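## Task

Scene 1: coil the red wire around the reel as one strand that runs in a single direction and never folds back on itself. Keep going until the total unwound length is less than one flange's radius. Only wire lying between the two flanges counts as wound; wire beyond their rims or inside the central hole does not. At the end the reel must lie flat and rest entirely on the table.

## Robot and tools

ROBOT. Two arms, left_arm and right_arm, each ending in a two-finger parallel gripper. The fingers point along the gripper's +z axis and open and close along its y axis. end_effector_position is the point midway between the finger pads, roughly 1 cm behind the tips. The bases stand at left_arm (-0.016, +0.330, 0) m and right_arm (-0.028, -0.274, 0) m, both facing +x, with left_arm on the +y side. A camera stand sits behind the arms.

FRAMES. The scene frame has its origin at table-top height, midway between the nominal bases, with +z up and +x pointing out over the table. Fixed cameras and the table use this frame. Each arm reports its hand position (m), quaternion (wxyz) and Hand target in its own base frame. Every motion offset is taken along that arm's own base axes, and rotations turn about the Hand target point.

execute_actions(actions, cameras). actions is a list of actions. Each action is a table of up to 15 rows, and each row is one control step of 1/30 s. If a table is shorter than 15 rows, its last row repeats to fill the 15 steps. A row is one list of 14 numbers covering both arms, each number in [-1, 1]: left dx, dy, dz, rx, ry, rz, opening, then the same seven for the right arm. dx to rz are offsets, not poses. Every row counts from the Hand target the arm had when that action started, not from the previous row, so sending the same offset again moves the arm further. Scale: 1.0 = 0.6 m for dx/dy/dz, or 180 degrees for the rotation vector rx/ry/rz. An arm given six zeros is asked to go back to its Hand target. opening is absolute, not an offset: +1 is fully open (0.094 m) and -1 is closed. Writing 0 for opening is a real command, so to leave a gripper unchanged, resend its present value. An empty actions list returns the state with images.

move(target, speed, blend, opening_speed, grip_force, blocking, cameras). target is one 14-number row laid out as above, or a list of up to 15 such rows. Every row is an offset from the Hand targets at the start of the move, not from the previous row. The gripper follows a straight path. speed is the top path speed in m/s, from 0.002 to 2.9 (default 0.25); turning is limited to twice that value in rad/s. You can give one speed or one per target. blend (m) rounds the corners at intermediate rows; 0 means stop at each row. opening_speed is how fast the opening changes, in units of the -1..1 scale per second, at least 0.2; use it to close slowly on soft or fragile parts. grip_force is the pad force limit in newtons, 10 to 50, given once or per arm; it stays in effect until changed. A lower force makes the fingers close slowly. All paths finish together and stop after 10 s. blocking=false returns after about 0.5 s while the motion continues. Moves do not avoid obstacles or the other arm. The result ends with a move: line giving the outcome (done, off_target, moving, held, fault) and any limits, such as paced (the pose was clipped) or held (steps were withheld).

wait(seconds 0 to 10) lets time pass. stop() brakes a running move. zoom_image(camera, region=[x0, y0, x1, y1]) enlarges a region of at most 504x504 pixels from the latest image of cam_high, cam_low, cam_left_wrist or cam_right_wrist; all images are 896x504. read_manual(section="licences") returns licence text only. finished_scene(scene 1 or 2) ends the scene permanently and moves on.

RESULTS. Hand target is the last commanded pose after clipping; the next offsets count from it. The gripper often comes to rest a few cm short of it because of friction and weight, and that alone does not mean contact. If so, send the remaining gap as an offset. Tool commands shows the current opening commands. grip_measured is the measured finger opening on the -1..1 scale. It reads slightly wide when the gripper is empty and follows your command right into an object, so it does not show when contact happens. grip_effort_nm is the gripper motor effort (negative means closing) and is not a pad force. Joint torques include gravity and noise. Step readings list hand positions during executed actions. A MOTOR HOT line means a motor is at 75 °C or more. At 90 °C that arm folds up and stays idle, so avoid long holds, fully stretched poses and pushing against unreachable targets.

MOTION NOTES. Commanded orientation is clipped each step to within 40 degrees of the current orientation. Fast moves overshoot and hit harder. Aiming far past a contact presses harder; to release a push, command back past the gripper's position. Keep paths away from an arm's own base.

AVOID. Contact between the two arms or grippers, including closing one gripper on the other's fingers. Also avoid hard hits on the table or fixed parts, dropping things or releasing them while they move, knocking anything off the table, strain on the wrist camera cables, and arm stops. Objects may occasionally be pushed by outside disturbances. Finish with the reel flat on the table and the goal still met once the robot lets go.

Each tool is called after "Call:" as name([rows], argument=value, ...), one row to a line, values as JSON.

## Session

Call:
execute_actions(actions=[])

Scene clock: 0.00 s.
left_arm: end_effector_position=(+0.3978, +0.0256, +0.1170) grip_measured=+1.000 grip_effort_nm=n/a end_effector_quat_wxyz=(+0.604, -0.042, +0.794, +0.056) | right_arm: end_effector_position=(+0.4000, -0.0384, +0.1029) grip_measured=+1.000 grip_effort_nm=n/a end_effector_quat_wxyz=(+0.579, +0.112, +0.803, -0.086)
Joint positions: left_arm=[-0.003 1.505 0.357 0.88 -0.144 0 0.094] | right_arm=[0.037 1.553 0.401 0.815 0.306 0.095 0.094]
Joint velocities: within noise
Joint torques (N m): no reading
Heat: left arm: 47 °C; right arm: 45 °C.
Hand target: left_arm +0.3987, +0.0257, +0.1194; +0.606, -0.043, +0.792, +0.056 | right_arm +0.4018, -0.0387, +0.1076; +0.583, +0.113, +0.800, -0.086
Tool commands: left_gripper/opening=+1.0 right_gripper/opening=+1.0

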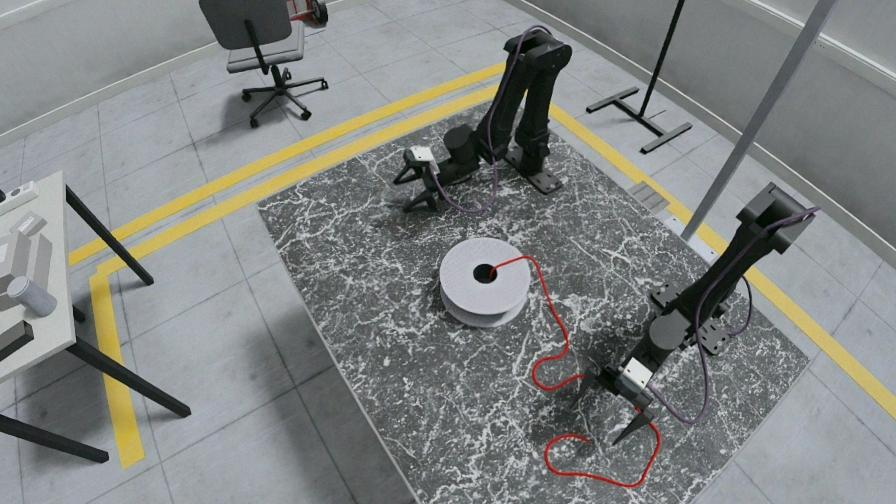

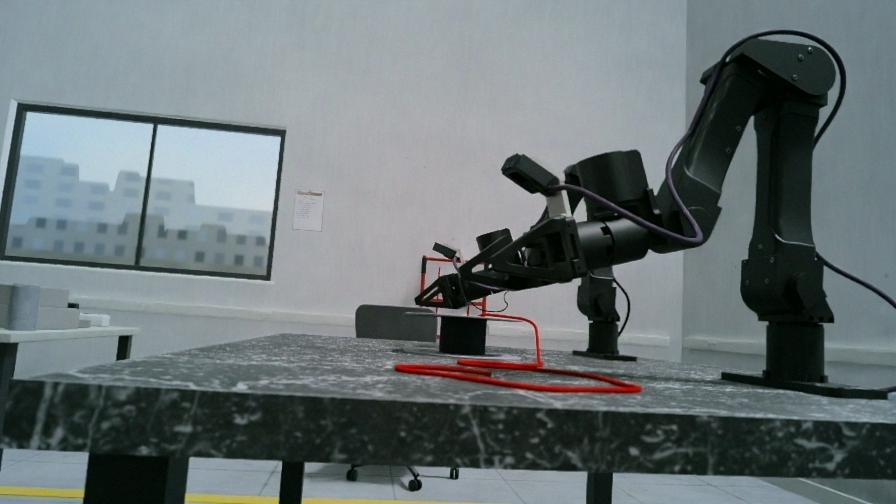

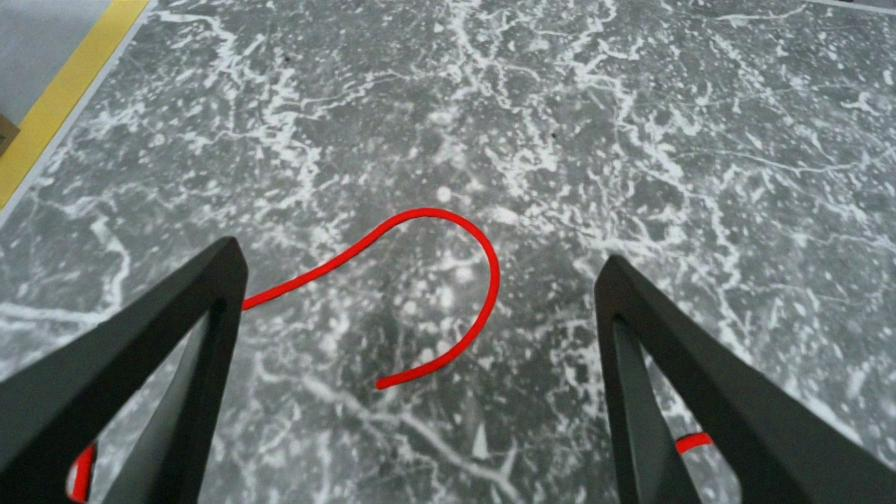

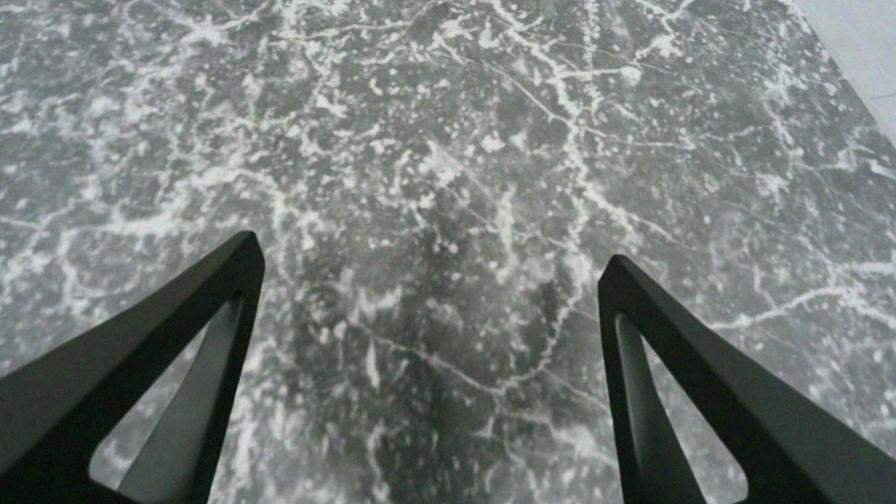

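Call:
zoom_image(camera="cam_high", region=[400, 210, 660, 360])

Call:
zoom_image(camera="cam_low", region=[370, 290, 660, 410])

Call:
zoom_image(camera="cam_high", region=[500, 340, 700, 504])

Scaled by 1.938 from the camera's 896x504 image, which has a finer 1280x720 frame.

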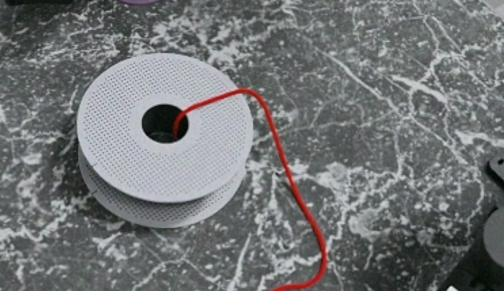

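Scaled by 1.738 from the camera's 896x504 image, which has a finer 1280x720 frame.

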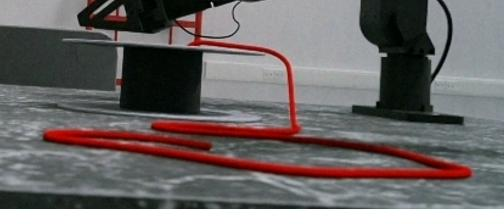

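Scaled by 2.520 from the camera's 896x504 image, which has a finer 1280x720 frame.

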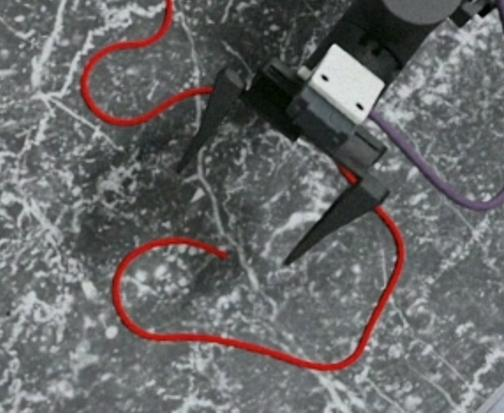

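Call:
move(target=[-0.1, 0, 0.25, 0, 0, 0, 1, -0.187, 0.496, 0.194, 0, 0, 0.25, 1], speed=0.25, cameras=["all"])

Scene clock: 72.23 s.
left_arm: end_effector_position=(+0.3387, +0.0258, +0.2520) grip_measured=+1.000 grip_effort_nm=0.03 end_effector_quat_wxyz=(+0.594, -0.041, +0.802, +0.057) | right_arm: end_effector_position=(+0.2868, +0.2557, +0.2133) grip_measured=+1.000 grip_effort_nm=-0.02 end_effector_quat_wxyz=(+0.568, -0.209, +0.784, +0.139)
Joint positions: left_arm=[-0.003 0.864 0.645 -0.077 -0.144 0 0.094] | right_arm=[0.899 1.145 0.645 0.153 0.376 0.112 0.094]
Joint torques (N m): left_arm=[-0.12 -2.28 11.02 2.32 -0.1 0.03] | right_arm=[0.2 -3.18 9.74 1.93 0.15 0.14]
Heat: left arm: 53 °C; right arm: 46 °C.
Hand target: left_arm +0.3386, +0.0257, +0.2694; +0.606, -0.043, +0.792, +0.056 | right_arm +0.2895, +0.2590, +0.2240; +0.572, -0.202, +0.782, +0.144
Off the commanded pose: left_arm 0.017 m, 2 deg | right_arm 0.012 m, 1 deg.
move: off_target (left_arm, right_arm)
camera_calibration:
cam_left_wrist: T_world_to_cam=[[0.151239, -0.988254, 0.0219412, -0.0351808], [-0.901668, -0.147018, -0.406669, 0.419795], [0.405118, 0.0417207, -0.913312, 0.201489], [0, 0, 0, 1]] pos_world=[0.30221, 0.0185435, 0.355512]
cam_right_wrist: T_world_to_cam=[[0.503186, -0.859605, 0.0887832, 0.052749], [-0.775247, -0.494409, -0.39313, 0.440121], [0.381832, 0.128989, -0.915187, 0.165406], [0, 0, 0, 1]] pos_world=[0.251503, 0.241608, 0.319718]

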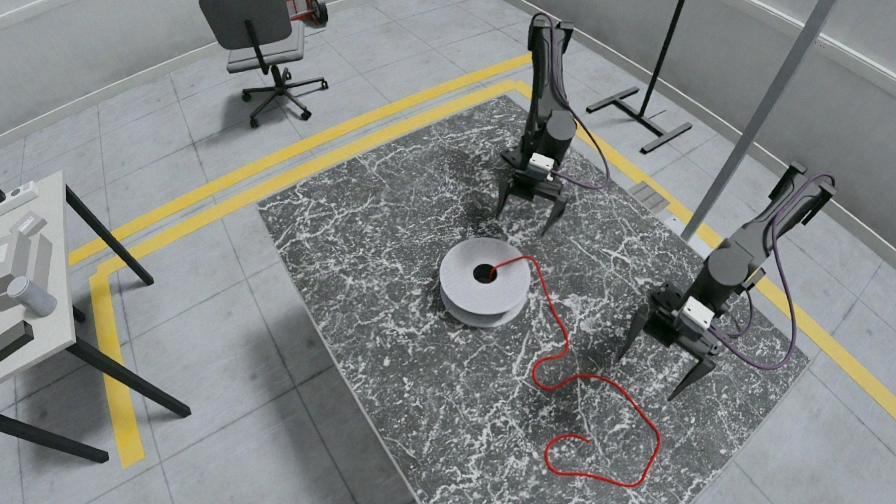

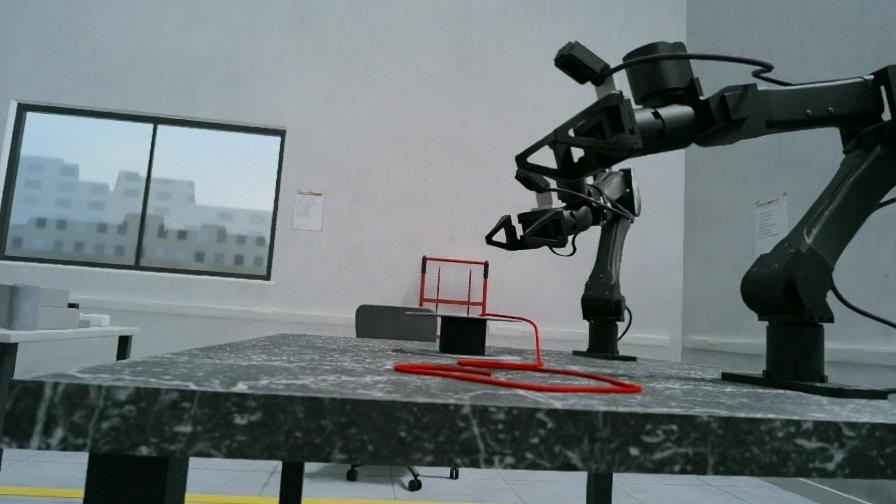

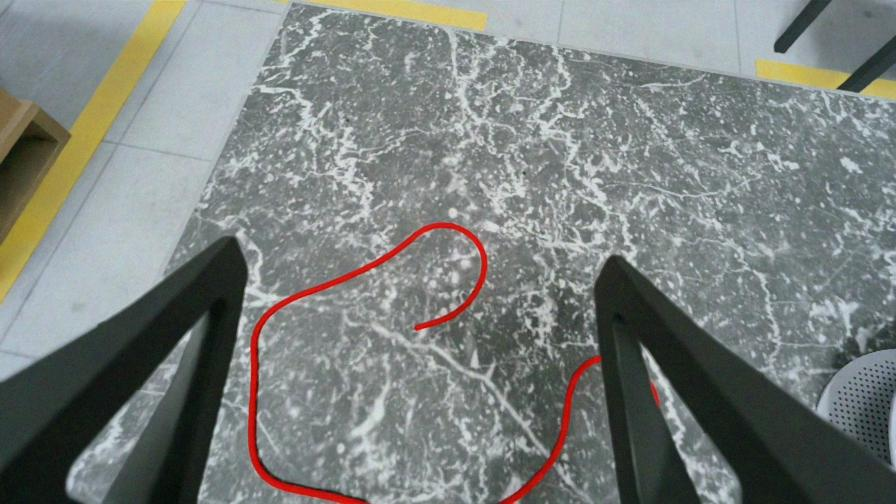

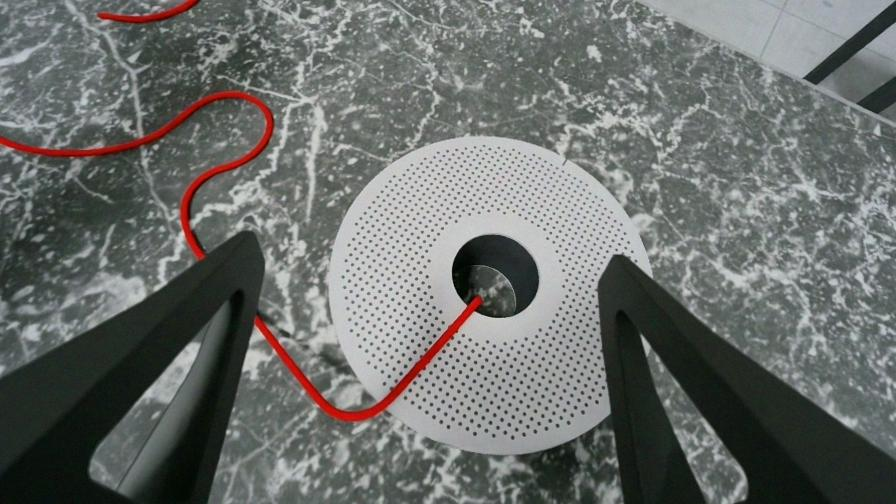

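Call:
zoom_image(camera="cam_right_wrist", region=[320, 120, 660, 460])

Call:
zoom_image(camera="cam_right_wrist", region=[430, 210, 560, 340])

Call:
zoom_image(camera="cam_low", region=[380, 290, 560, 380])

Scaled by 1.482 from the camera's 896x504 image, which has a finer 1280x720 frame.

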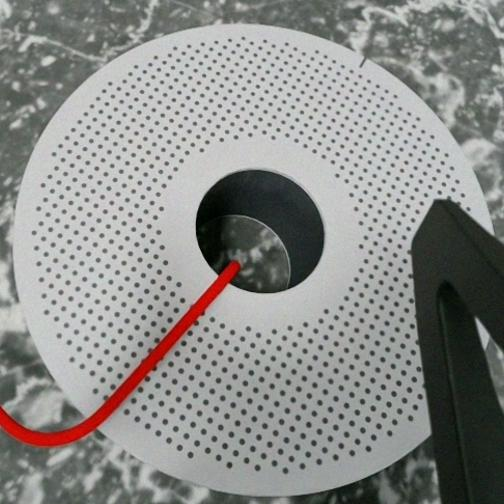

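Scaled by 3.877 from the camera's 896x504 image, which has a finer 1280x720 frame.

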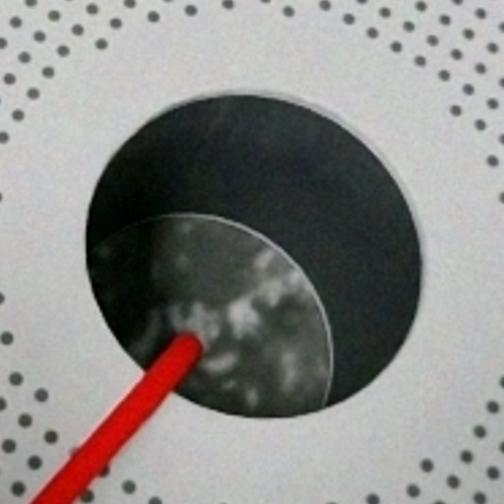

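Scaled by 2.800 from the camera's 896x504 image, which has a finer 1280x720 frame.

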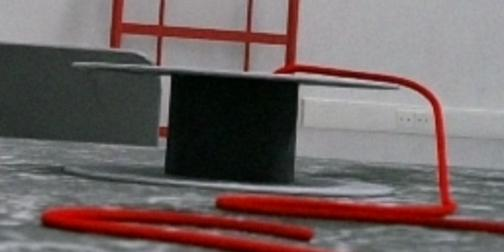

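Call:
zoom_image(camera="cam_right_wrist", region=[520, 130, 620, 210])

Call:
zoom_image(camera="cam_high", region=[430, 230, 540, 335])

Scaled by 5.040 from the camera's 896x504 image, which has a finer 1280x720 frame.

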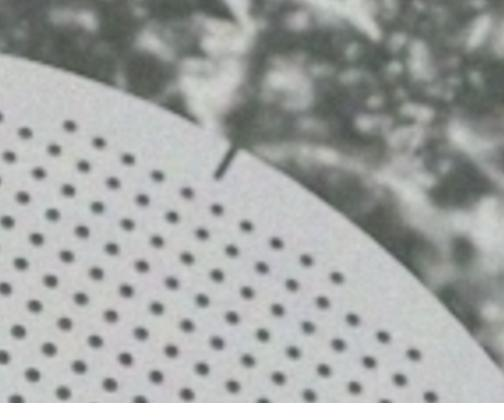

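Scaled by 4.582 from the camera's 896x504 image, which has a finer 1280x720 frame.

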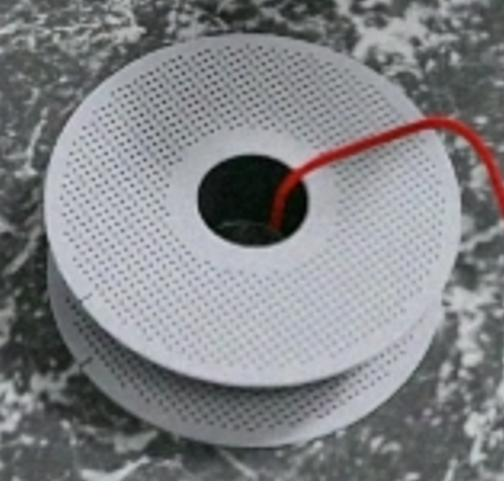

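Call:
zoom_image(camera="cam_high", region=[440, 140, 620, 320])

Call:
zoom_image(camera="cam_high", region=[590, 270, 770, 430])

Scaled by 2.800 from the camera's 896x504 image, which has a finer 1280x720 frame.

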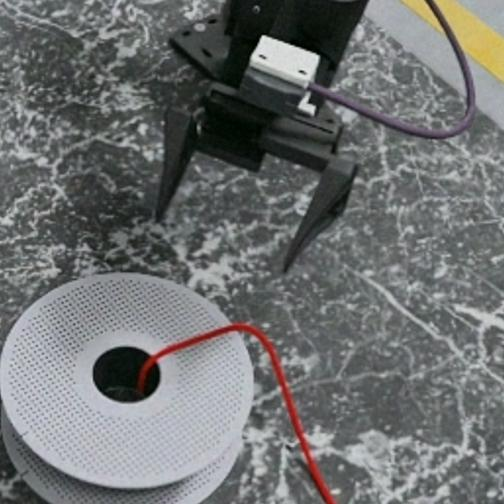

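Scaled by 2.800 from the camera's 896x504 image, which has a finer 1280x720 frame.

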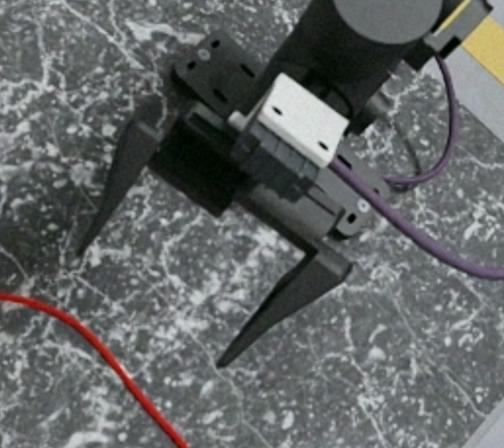

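Call:
zoom_image(camera="cam_high", region=[470, 60, 620, 210])

Call:
zoom_image(camera="cam_high", region=[630, 240, 800, 410])

Scaled by 3.360 from the camera's 896x504 image, which has a finer 1280x720 frame.

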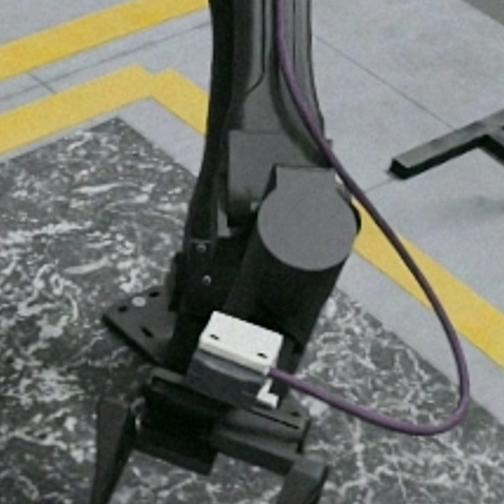

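Scaled by 2.965 from the camera's 896x504 image, which has a finer 1280x720 frame.

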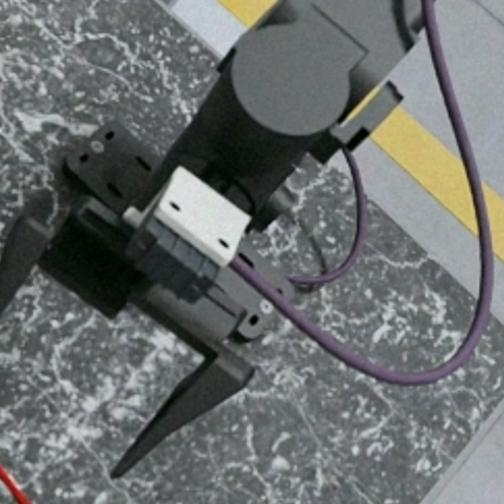

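Call:
move(target=[0, 0, 0, 0, 0, 0, 1, 0.0508, -0.0183, -0.14, -0.0579, 0.4052, -0.1961, 1], speed=0.3, cameras=["cam_high", "cam_right_wrist"])

Scene clock: 569.20 s.
left_arm: end_effector_position=(+0.3387, +0.0258, +0.2518) grip_measured=+1.000 grip_effort_nm=0.03 end_effector_quat_wxyz=(+0.593, -0.041, +0.802, +0.057) | right_arm: end_effector_position=(+0.3173, +0.2466, +0.1394) grip_measured=+1.000 grip_effort_nm=-0.02 end_effector_quat_wxyz=(+0.002, +0.099, +0.995, +0.001)
Joint positions: left_arm=[-0.003 0.864 0.645 -0.078 -0.144 0 0.094] | right_arm=[0.658 2.096 2.027 -1.497 0.001 0.857 0.094]
Joint torques (N m): left_arm=[-0.18 -2.29 11.03 2.37 -0.1 0.02] | right_arm=[-0.28 -10 8.36 0.04 0.01 0.14]
Heat: left arm: 51 °C; right arm: 47 °C.
Hand target: left_arm +0.3386, +0.0257, +0.2693; +0.606, -0.043, +0.792, +0.056 | right_arm +0.3200, +0.2479, +0.1400; +0.000, +0.105, +0.995, +0.000
Off the commanded pose: left_arm 0.018 m, 2 deg | right_arm 0.003 m, 1 deg.
move: off_target (left_arm)
camera_calibration:
cam_right_wrist: T_world_to_cam=[[-0.12528, -0.992121, -0.00133442, 0.280714], [-0.663283, 0.0827554, 0.743779, 0.0938619], [-0.737808, 0.0940656, -0.668424, 0.416859], [0, 0, 0, 1]] pos_world=[0.404987, 0.231522, 0.209201]
Images, in order (width x height): cam_high 896x504, cam_right_wrist 896x504.

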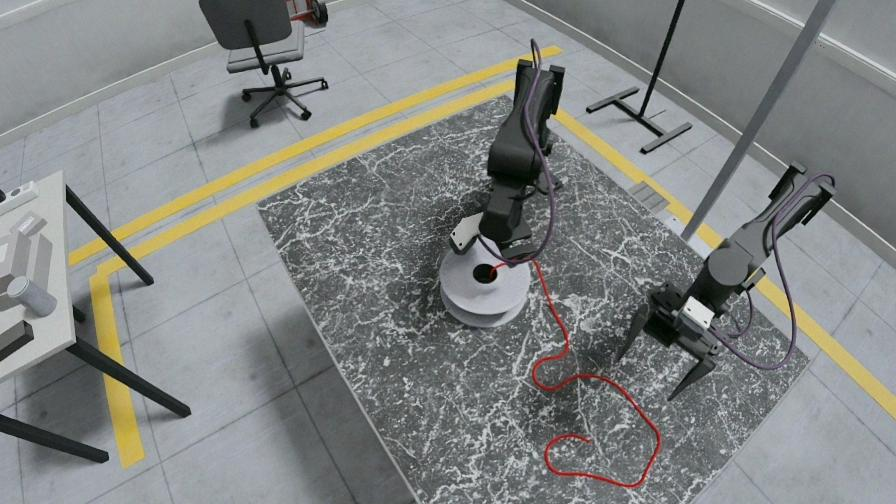

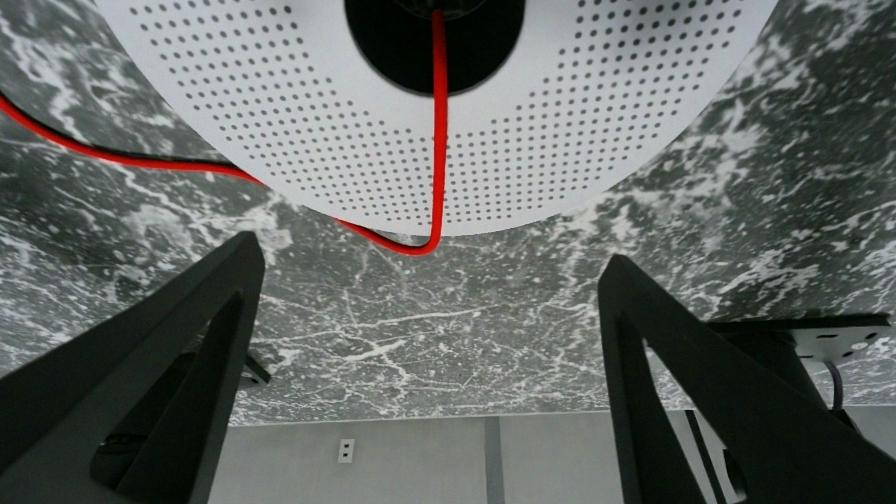

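Call:
move(target=[0, 0, 0, 0, 0, 0, 1, -0.0022, -0.0015, -0.0767, 0, 0, 0, -0.3], speed=0.15, cameras=["cam_right_wrist"])

Scene clock: 593.17 s.
left_arm: end_effector_position=(+0.3387, +0.0258, +0.2518) grip_measured=+1.000 grip_effort_nm=0.02 end_effector_quat_wxyz=(+0.593, -0.041, +0.802, +0.057) | right_arm: end_effector_position=(+0.3177, +0.2470, +0.0964) grip_measured=-0.298 grip_effort_nm=-0.14 end_effector_quat_wxyz=(-0.003, +0.099, +0.995, -0.003)
Joint positions: left_arm=[-0.003 0.864 0.645 -0.078 -0.144 0 0.094] | right_arm=[0.658 2.096 1.856 -1.338 0 0.858 0.033]
Joint torques (N m): left_arm=[-0.14 -2.3 11.03 2.38 -0.11 0.02] | right_arm=[-0.24 -12.42 4.72 0.42 0.02 0.11]
Heat: left arm: 51 °C; right arm: 46 °C.
Hand target: left_arm +0.3386, +0.0257, +0.2693; +0.606, -0.043, +0.792, +0.056 | right_arm +0.3187, +0.2470, +0.0940; +0.000, +0.105, +0.995, +0.000
Off the commanded pose: left_arm 0.017 m, 2 deg | right_arm 0.003 m, 1 deg.
move: off_target (left_arm)
camera_calibration:
cam_right_wrist: T_world_to_cam=[[-0.125685, -0.992045, 0.00703462, 0.28046], [-0.655908, 0.0884143, 0.749645, 0.121811], [-0.744304, 0.0896047, -0.661803, 0.390907], [0, 0, 0, 1]] pos_world=[0.406099, 0.232432, 0.165416]
Images, in order (width x height): cam_right_wrist 896x504.

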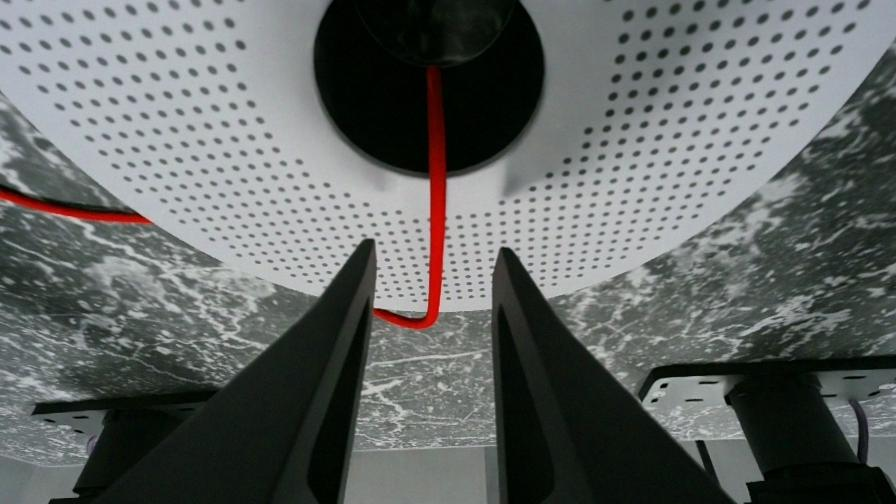

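Call:
move(target=[0, 0, 0, 0, 0, 0, 1, 0, -0.0025, -0.0273, 0, 0, 0, -0.5], speed=0.08, cameras=["cam_right_wrist", "cam_low"])

Scene clock: 604.57 s.
left_arm: end_effector_position=(+0.3387, +0.0258, +0.2518) grip_measured=+1.000 grip_effort_nm=0.02 end_effector_quat_wxyz=(+0.593, -0.041, +0.802, +0.057) | right_arm: end_effector_position=(+0.3173, +0.2467, +0.0800) grip_measured=-0.498 grip_effort_nm=-0.14 end_effector_quat_wxyz=(-0.003, +0.099, +0.995, -0.003)
Joint positions: left_arm=[-0.003 0.864 0.645 -0.078 -0.144 0 0.094] | right_arm=[0.658 2.096 1.79 -1.273 0 0.858 0.024]
Joint torques (N m): left_arm=[-0.13 -2.3 11.03 2.38 -0.11 0.03] | right_arm=[-0.43 -12.4 4.79 0.38 -0.01 0.11]
Heat: left arm: 51 °C; right arm: 45 °C.
Hand target: left_arm +0.3386, +0.0257, +0.2693; +0.606, -0.043, +0.792, +0.056 | right_arm +0.3187, +0.2455, +0.0776; +0.000, +0.105, +0.995, +0.000
Off the commanded pose: left_arm 0.017 m, 2 deg | right_arm 0.003 m, 1 deg.
move: off_target (left_arm)
camera_calibration:
cam_right_wrist: T_world_to_cam=[[-0.125685, -0.992045, 0.00703462, 0.280228], [-0.655908, 0.0884143, 0.749645, 0.133869], [-0.744304, 0.0896047, -0.661803, 0.379782], [0, 0, 0, 1]] pos_world=[0.405699, 0.232132, 0.149016]
Images, in order (width x height): cam_low 896x504, cam_right_wrist 896x504.

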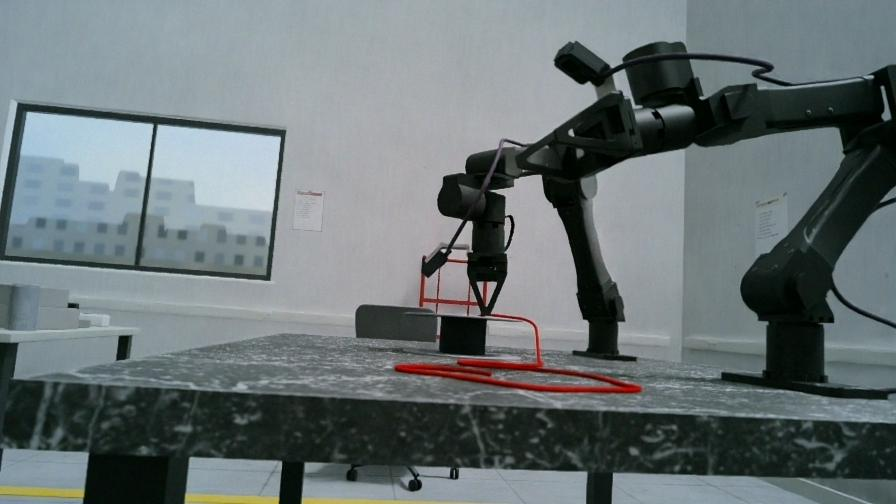

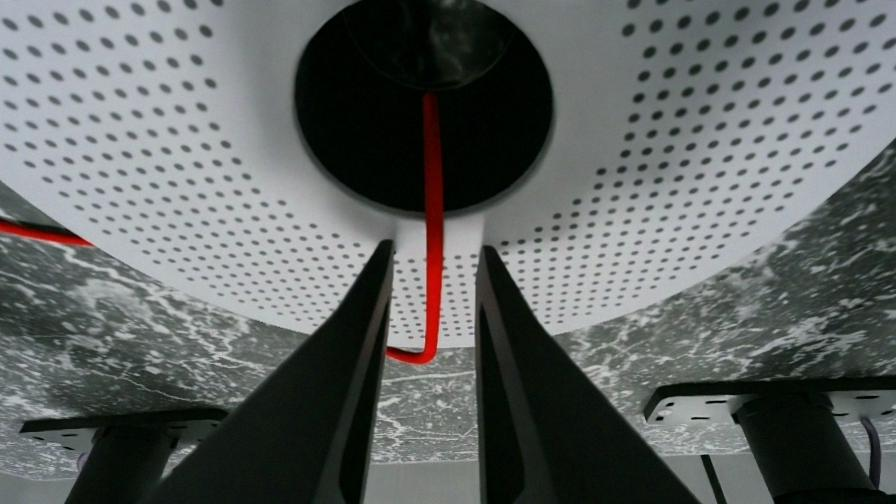

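Call:
move(target=[0, 0, 0, 0, 0, 0, 1, 0, -0.001, -0.0075, 0, 0, 0, -0.6], speed=0.05, cameras=["cam_right_wrist"])

Scene clock: 612.90 s.
left_arm: end_effector_position=(+0.3387, +0.0258, +0.2518) grip_measured=+1.000 grip_effort_nm=0.02 end_effector_quat_wxyz=(+0.593, -0.041, +0.802, +0.057) | right_arm: end_effector_position=(+0.3168, +0.2463, +0.0762) grip_measured=-0.598 grip_effort_nm=-0.14 end_effector_quat_wxyz=(-0.003, +0.099, +0.995, -0.003)
Joint positions: left_arm=[-0.003 0.864 0.645 -0.078 -0.144 0 0.094] | right_arm=[0.658 2.096 1.775 -1.259 0 0.858 0.019]
Joint torques (N m): left_arm=[-0.14 -2.33 11.06 2.38 -0.11 0.03] | right_arm=[-0.57 -12.31 4.48 0.56 -0.01 0.08]
Heat: left arm: 51 °C; right arm: 44 °C.
Hand target: left_arm +0.3386, +0.0257, +0.2693; +0.606, -0.043, +0.792, +0.056 | right_arm +0.3187, +0.2449, +0.0731; +0.000, +0.105, +0.995, +0.000
Off the commanded pose: left_arm 0.017 m, 2 deg | right_arm 0.004 m, 1 deg.
move: off_target (left_arm)
camera_calibration:
cam_right_wrist: T_world_to_cam=[[-0.125601, -0.992047, 0.00816524, 0.2796], [-0.655018, 0.0891065, 0.750341, 0.135877], [-0.745101, 0.0888956, -0.661, 0.377238], [0, 0, 0, 1]] pos_world=[0.405201, 0.231734, 0.145117]
Images, in order (width x height): cam_right_wrist 896x504.

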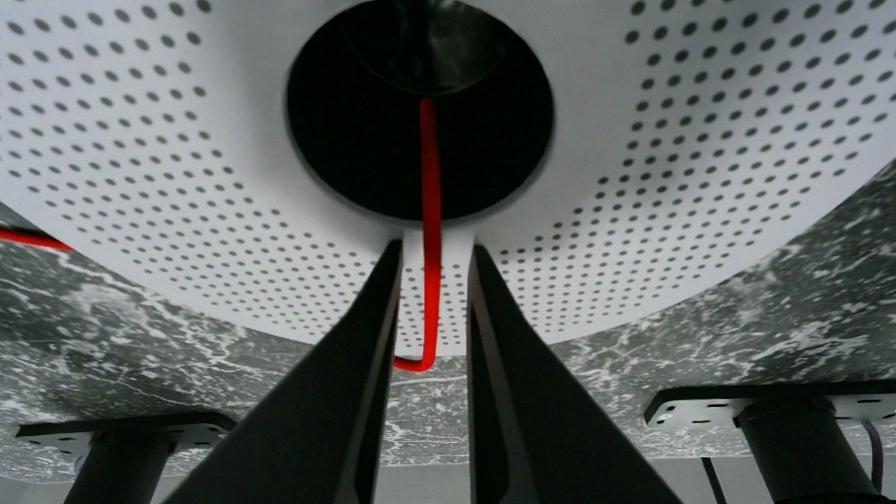

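Call:
move(target=[0, 0, 0, 0, 0, 0, 1, 0, 0, 0, 0, 0, 0, -1], grip_force=[50, 25], cameras=["cam_right_wrist"])

Scene clock: 617.20 s.
left_arm: end_effector_position=(+0.3387, +0.0258, +0.2518) grip_measured=+1.000 grip_effort_nm=0.03 end_effector_quat_wxyz=(+0.593, -0.041, +0.802, +0.057) | right_arm: end_effector_position=(+0.3179, +0.2476, +0.0761) grip_measured=-0.918 grip_effort_nm=-0.51 end_effector_quat_wxyz=(-0.001, +0.099, +0.995, +0.000)
Joint positions: left_arm=[-0.003 0.864 0.645 -0.078 -0.144 0 0.094] | right_arm=[0.658 2.096 1.775 -1.252 -0.002 0.858 0.004]
Joint torques (N m): left_arm=[-0.13 -2.32 11.07 2.37 -0.1 0.03] | right_arm=[-0.62 -12.46 4.52 0.43 0.01 0.07]
Heat: left arm: 51 °C; right arm: 44 °C.
Hand target: left_arm +0.3386, +0.0257, +0.2693; +0.606, -0.043, +0.792, +0.056 | right_arm +0.3187, +0.2449, +0.0731; +0.000, +0.105, +0.995, +0.000
Off the commanded pose: left_arm 0.017 m, 2 deg | right_arm 0.004 m, 1 deg.
grip_force (N): 50, 25
move: off_target (left_arm)
camera_calibration:
cam_right_wrist: T_world_to_cam=[[-0.125688, -0.992068, 0.00193862, 0.281639], [-0.658222, 0.0848535, 0.748027, 0.138783], [-0.742258, 0.0927416, -0.663666, 0.376347], [0, 0, 0, 1]] pos_world=[0.406095, 0.232726, 0.145409]
Images, in order (width x height): cam_right_wrist 896x504.

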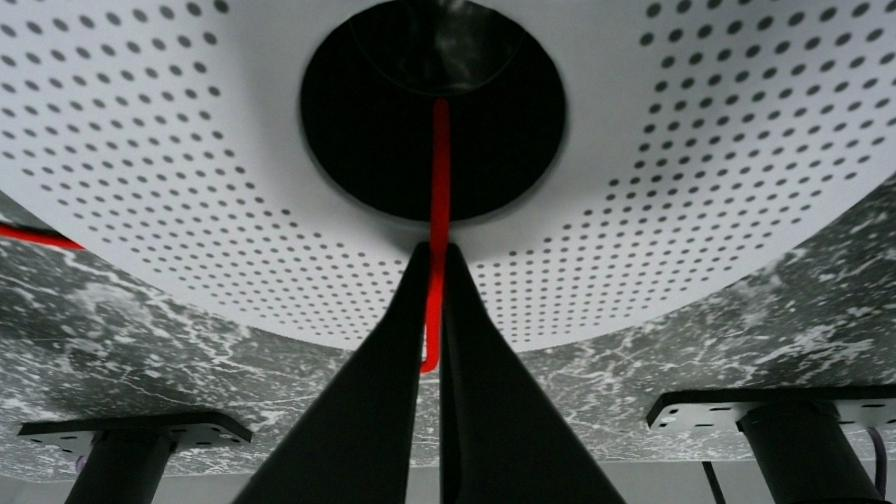

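Call:
move(target=[0, 0, 0, 0, 0, 0, 1, 0, 0, 0.18, 0, 0, 0, -1], speed=0.12, cameras=["cam_high", "cam_low", "cam_right_wrist"])

Scene clock: 622.03 s.
left_arm: end_effector_position=(+0.3387, +0.0258, +0.2518) grip_measured=+1.000 grip_effort_nm=0.03 end_effector_quat_wxyz=(+0.593, -0.041, +0.802, +0.057) | right_arm: end_effector_position=(+0.3174, +0.2472, +0.1584) grip_measured=-0.919 grip_effort_nm=-0.58 end_effector_quat_wxyz=(+0.010, +0.099, +0.995, +0.011)
Joint positions: left_arm=[-0.003 0.864 0.645 -0.078 -0.144 0 0.094] | right_arm=[0.658 2.088 2.091 -1.545 -0.002 0.858 0.004]
Joint velocities: left_arm=[0.007 0.002 0.007 -0.154 0.007 0.095 0] | right_arm=[within noise]
Joint torques (N m): left_arm=[-0.1 -2.32 11.04 2.37 -0.1 0.03] | right_arm=[-0.42 -15.65 8.08 0.11 0.02 0.05]
Heat: left arm: 51 °C; right arm: 44 °C.
Hand target: left_arm +0.3386, +0.0257, +0.2693; +0.606, -0.043, +0.792, +0.056 | right_arm +0.3188, +0.2450, +0.1812; +0.000, +0.105, +0.995, +0.000
Off the commanded pose: left_arm 0.017 m, 2 deg | right_arm 0.023 m, 2 deg.
joint sent to its limit (right arm) — joint 4 (wrist pitch), lower limit. The joint targets are off in orientation, not in position.
grip_force (N): 50, 25
move: off_target (left_arm, right_arm)
camera_calibration:
cam_right_wrist: T_world_to_cam=[[-0.125399, -0.9919, -0.0202203, 0.284302], [-0.676529, 0.0705855, 0.733025, 0.0886515], [-0.725661, 0.1056, -0.679901, 0.42463], [0, 0, 0, 1]] pos_world=[0.403764, 0.230901, 0.229471]
Images, in order (width x height): cam_high 896x504, cam_low 896x504, cam_right_wrist 896x504.

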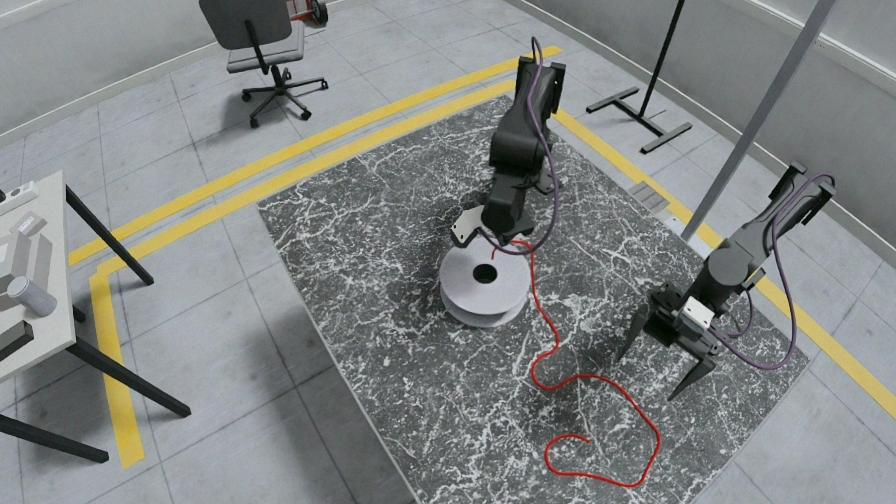

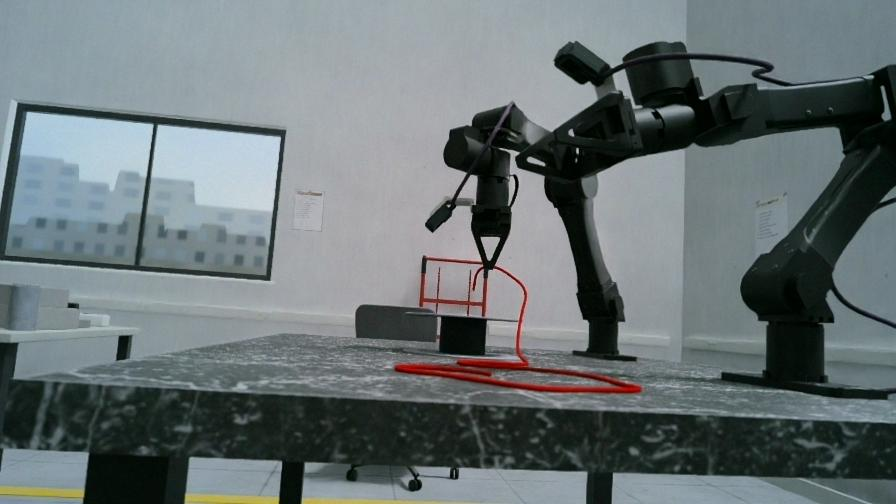

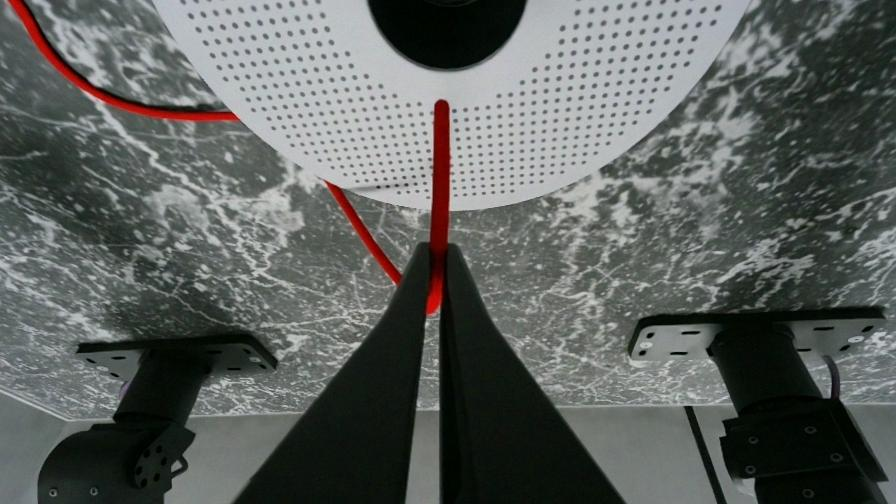

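Call:
move(target=[0, 0, 0, 0, 0, 0, 1, 0.0478, -0.0125, -0.09, 0, 0, 0, -1], speed=0.12, grip_force=50, cameras=["cam_low", "cam_right_wrist"])

Scene clock: 665.37 s.
left_arm: end_effector_position=(+0.3387, +0.0258, +0.2518) grip_measured=+1.000 grip_effort_nm=0.03 end_effector_quat_wxyz=(+0.593, -0.041, +0.802, +0.057) | right_arm: end_effector_position=(+0.3380, +0.2326, +0.1246) grip_measured=-0.942 grip_effort_nm=-1.04 end_effector_quat_wxyz=(-0.014, +0.109, +0.994, -0.010)
Joint positions: left_arm=[-0.003 0.864 0.645 -0.078 -0.144 0 0.094] | right_arm=[0.599 2.175 2.091 -1.521 -0.002 0.817 0.003]
Joint torques (N m): left_arm=[-0.18 -2.32 11.02 2.38 -0.11 0.02] | right_arm=[-0.32 -11.52 7.98 0.3 0.03 -0.15]
Heat: left arm: 51 °C; right arm: 43 °C.
Hand target: left_arm +0.3386, +0.0257, +0.2693; +0.606, -0.043, +0.792, +0.056 | right_arm +0.3474, +0.2375, +0.1273; +0.000, +0.105, +0.995, +0.000
Off the commanded pose: left_arm 0.017 m, 2 deg | right_arm 0.011 m, 2 deg.
move: off_target (left_arm, right_arm)
camera_calibration:
cam_right_wrist: T_world_to_cam=[[-0.143877, -0.989329, 0.0229576, 0.272086], [-0.636179, 0.110239, 0.763625, 0.101731], [-0.758007, 0.095263, -0.645252, 0.427242], [0, 0, 0, 1]] pos_world=[0.427719, 0.217268, 0.191747]
Images, in order (width x height): cam_low 896x504, cam_right_wrist 896x504.

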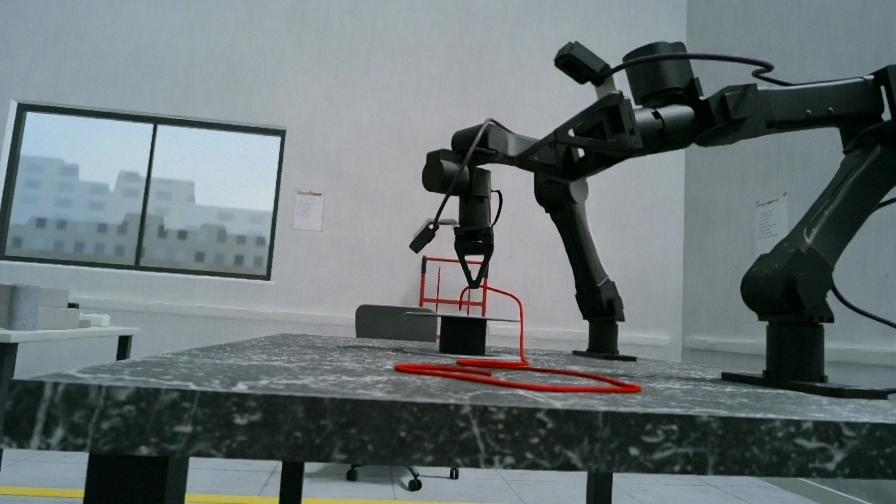

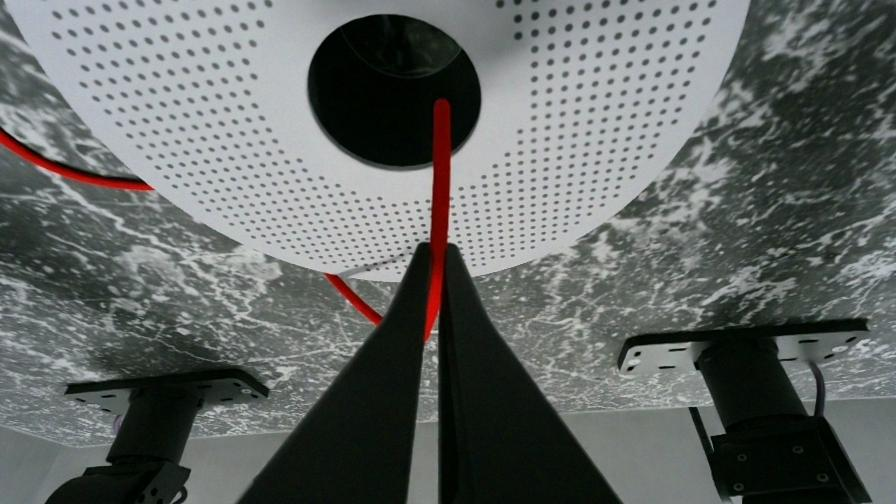

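Call:
move([
  [0, 0, 0, 0, 0, 0, 1, 0.0147, 0.0117, -0.02, 0, 0, 0, -1],
  [0, 0, 0, 0, 0, 0, 1, 0.0117, 0.0083, -0.1138, 0, 0, 0, -1],
], speed=0.1, blend=[0.01, 0], cameras=["cam_low", "cam_right_wrist"])

Scene clock: 673.53 s.
left_arm: end_effector_position=(+0.3387, +0.0258, +0.2518) grip_measured=+1.000 grip_effort_nm=0.03 end_effector_quat_wxyz=(+0.593, -0.041, +0.802, +0.057) | right_arm: end_effector_position=(+0.3535, +0.2432, +0.0672) grip_measured=-0.942 grip_effort_nm=-1.05 end_effector_quat_wxyz=(+0.001, +0.108, +0.994, +0.002)
Joint positions: left_arm=[-0.003 0.864 0.645 -0.078 -0.144 0 0.094] | right_arm=[0.599 2.205 1.91 -1.273 -0.002 0.816 0.003]
Joint torques (N m): left_arm=[-0.16 -2.28 11.04 2.37 -0.11 0.02] | right_arm=[-0.2 -12.16 4.56 0.53 0.06 -0.11]
Heat: left arm: 51 °C; right arm: 43 °C.
Hand target: left_arm +0.3386, +0.0257, +0.2693; +0.606, -0.043, +0.792, +0.056 | right_arm +0.3543, +0.2424, +0.0588; +0.000, +0.105, +0.995, +0.000
Off the commanded pose: left_arm 0.017 m, 2 deg | right_arm 0.008 m, 1 deg.
move: off_target (left_arm); blend cut to 0.0084 m at target 1
camera_calibration:
cam_right_wrist: T_world_to_cam=[[-0.143398, -0.98966, -0.00315679, 0.287764], [-0.660212, 0.0932853, 0.745263, 0.168137], [-0.737263, 0.108954, -0.666763, 0.391592], [0, 0, 0, 1]] pos_world=[0.440977, 0.226438, 0.136701]
Images, in order (width x height): cam_low 896x504, cam_right_wrist 896x504.

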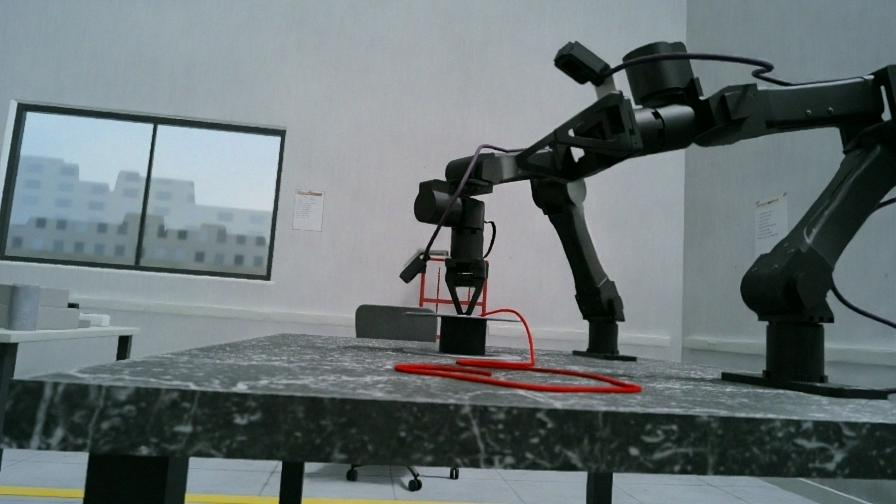

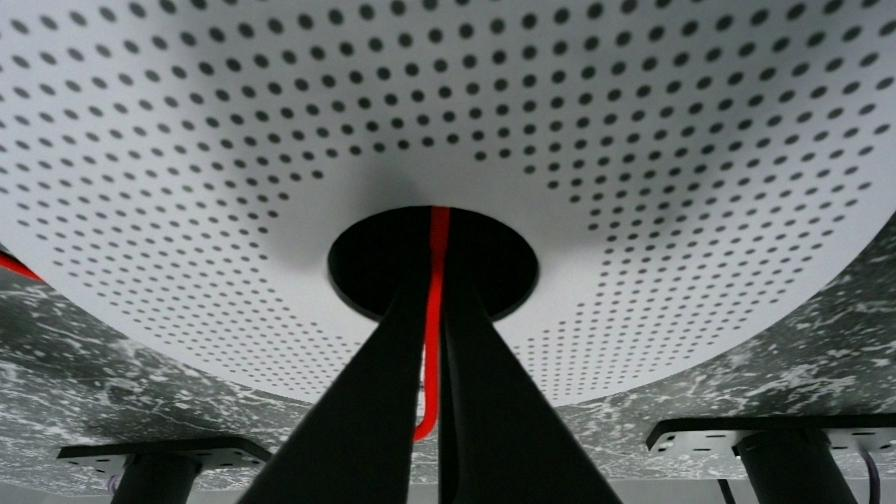

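Call:
move(target=[0, 0, 0, 0, 0, 0, 1, -0.005, -0.0033, -0.013, 0, 0, 0, -1], speed=0.06, cameras=["cam_right_wrist"])

Scene clock: 677.77 s.
left_arm: end_effector_position=(+0.3387, +0.0258, +0.2518) grip_measured=+1.000 grip_effort_nm=0.02 end_effector_quat_wxyz=(+0.593, -0.041, +0.802, +0.057) | right_arm: end_effector_position=(+0.3521, +0.2423, +0.0545) grip_measured=-0.942 grip_effort_nm=-1.05 end_effector_quat_wxyz=(+0.000, +0.108, +0.994, +0.001)
Joint positions: left_arm=[-0.003 0.864 0.645 -0.078 -0.144 0 0.094] | right_arm=[0.599 2.205 1.86 -1.225 -0.002 0.816 0.003]
Joint torques (N m): left_arm=[-0.14 -2.33 11.06 2.37 -0.1 0.02] | right_arm=[-0.21 -13.2 4.63 0.37 0.02 -0.08]
Heat: left arm: 51 °C; right arm: 43 °C.
Hand target: left_arm +0.3386, +0.0257, +0.2693; +0.606, -0.043, +0.792, +0.056 | right_arm +0.3513, +0.2404, +0.0510; +0.000, +0.105, +0.995, +0.000
Off the commanded pose: left_arm 0.017 m, 2 deg | right_arm 0.004 m, 0 deg.
move: off_target (left_arm)
camera_calibration:
cam_right_wrist: T_world_to_cam=[[-0.143383, -0.989666, -0.00137056, 0.286436], [-0.65864, 0.09439, 0.746514, 0.175872], [-0.73867, 0.10794, -0.665368, 0.38295], [0, 0, 0, 1]] pos_world=[0.43978, 0.22554, 0.123905]
Images, in order (width x height): cam_right_wrist 896x504.

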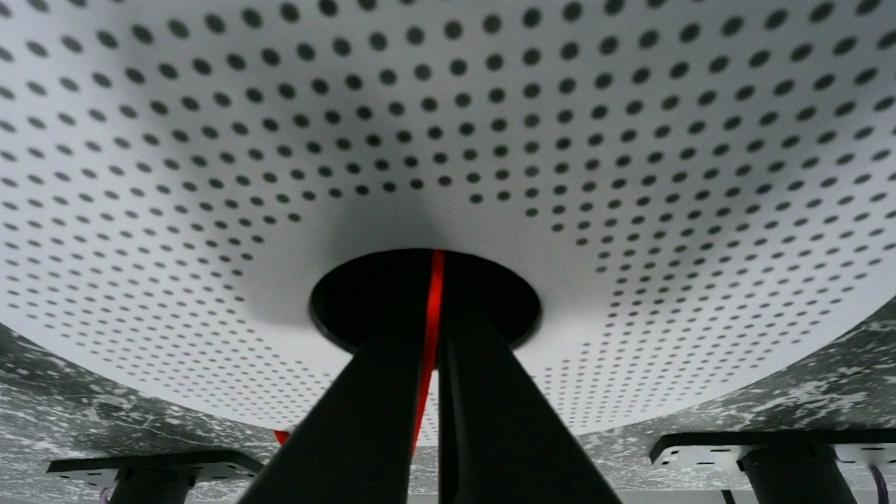

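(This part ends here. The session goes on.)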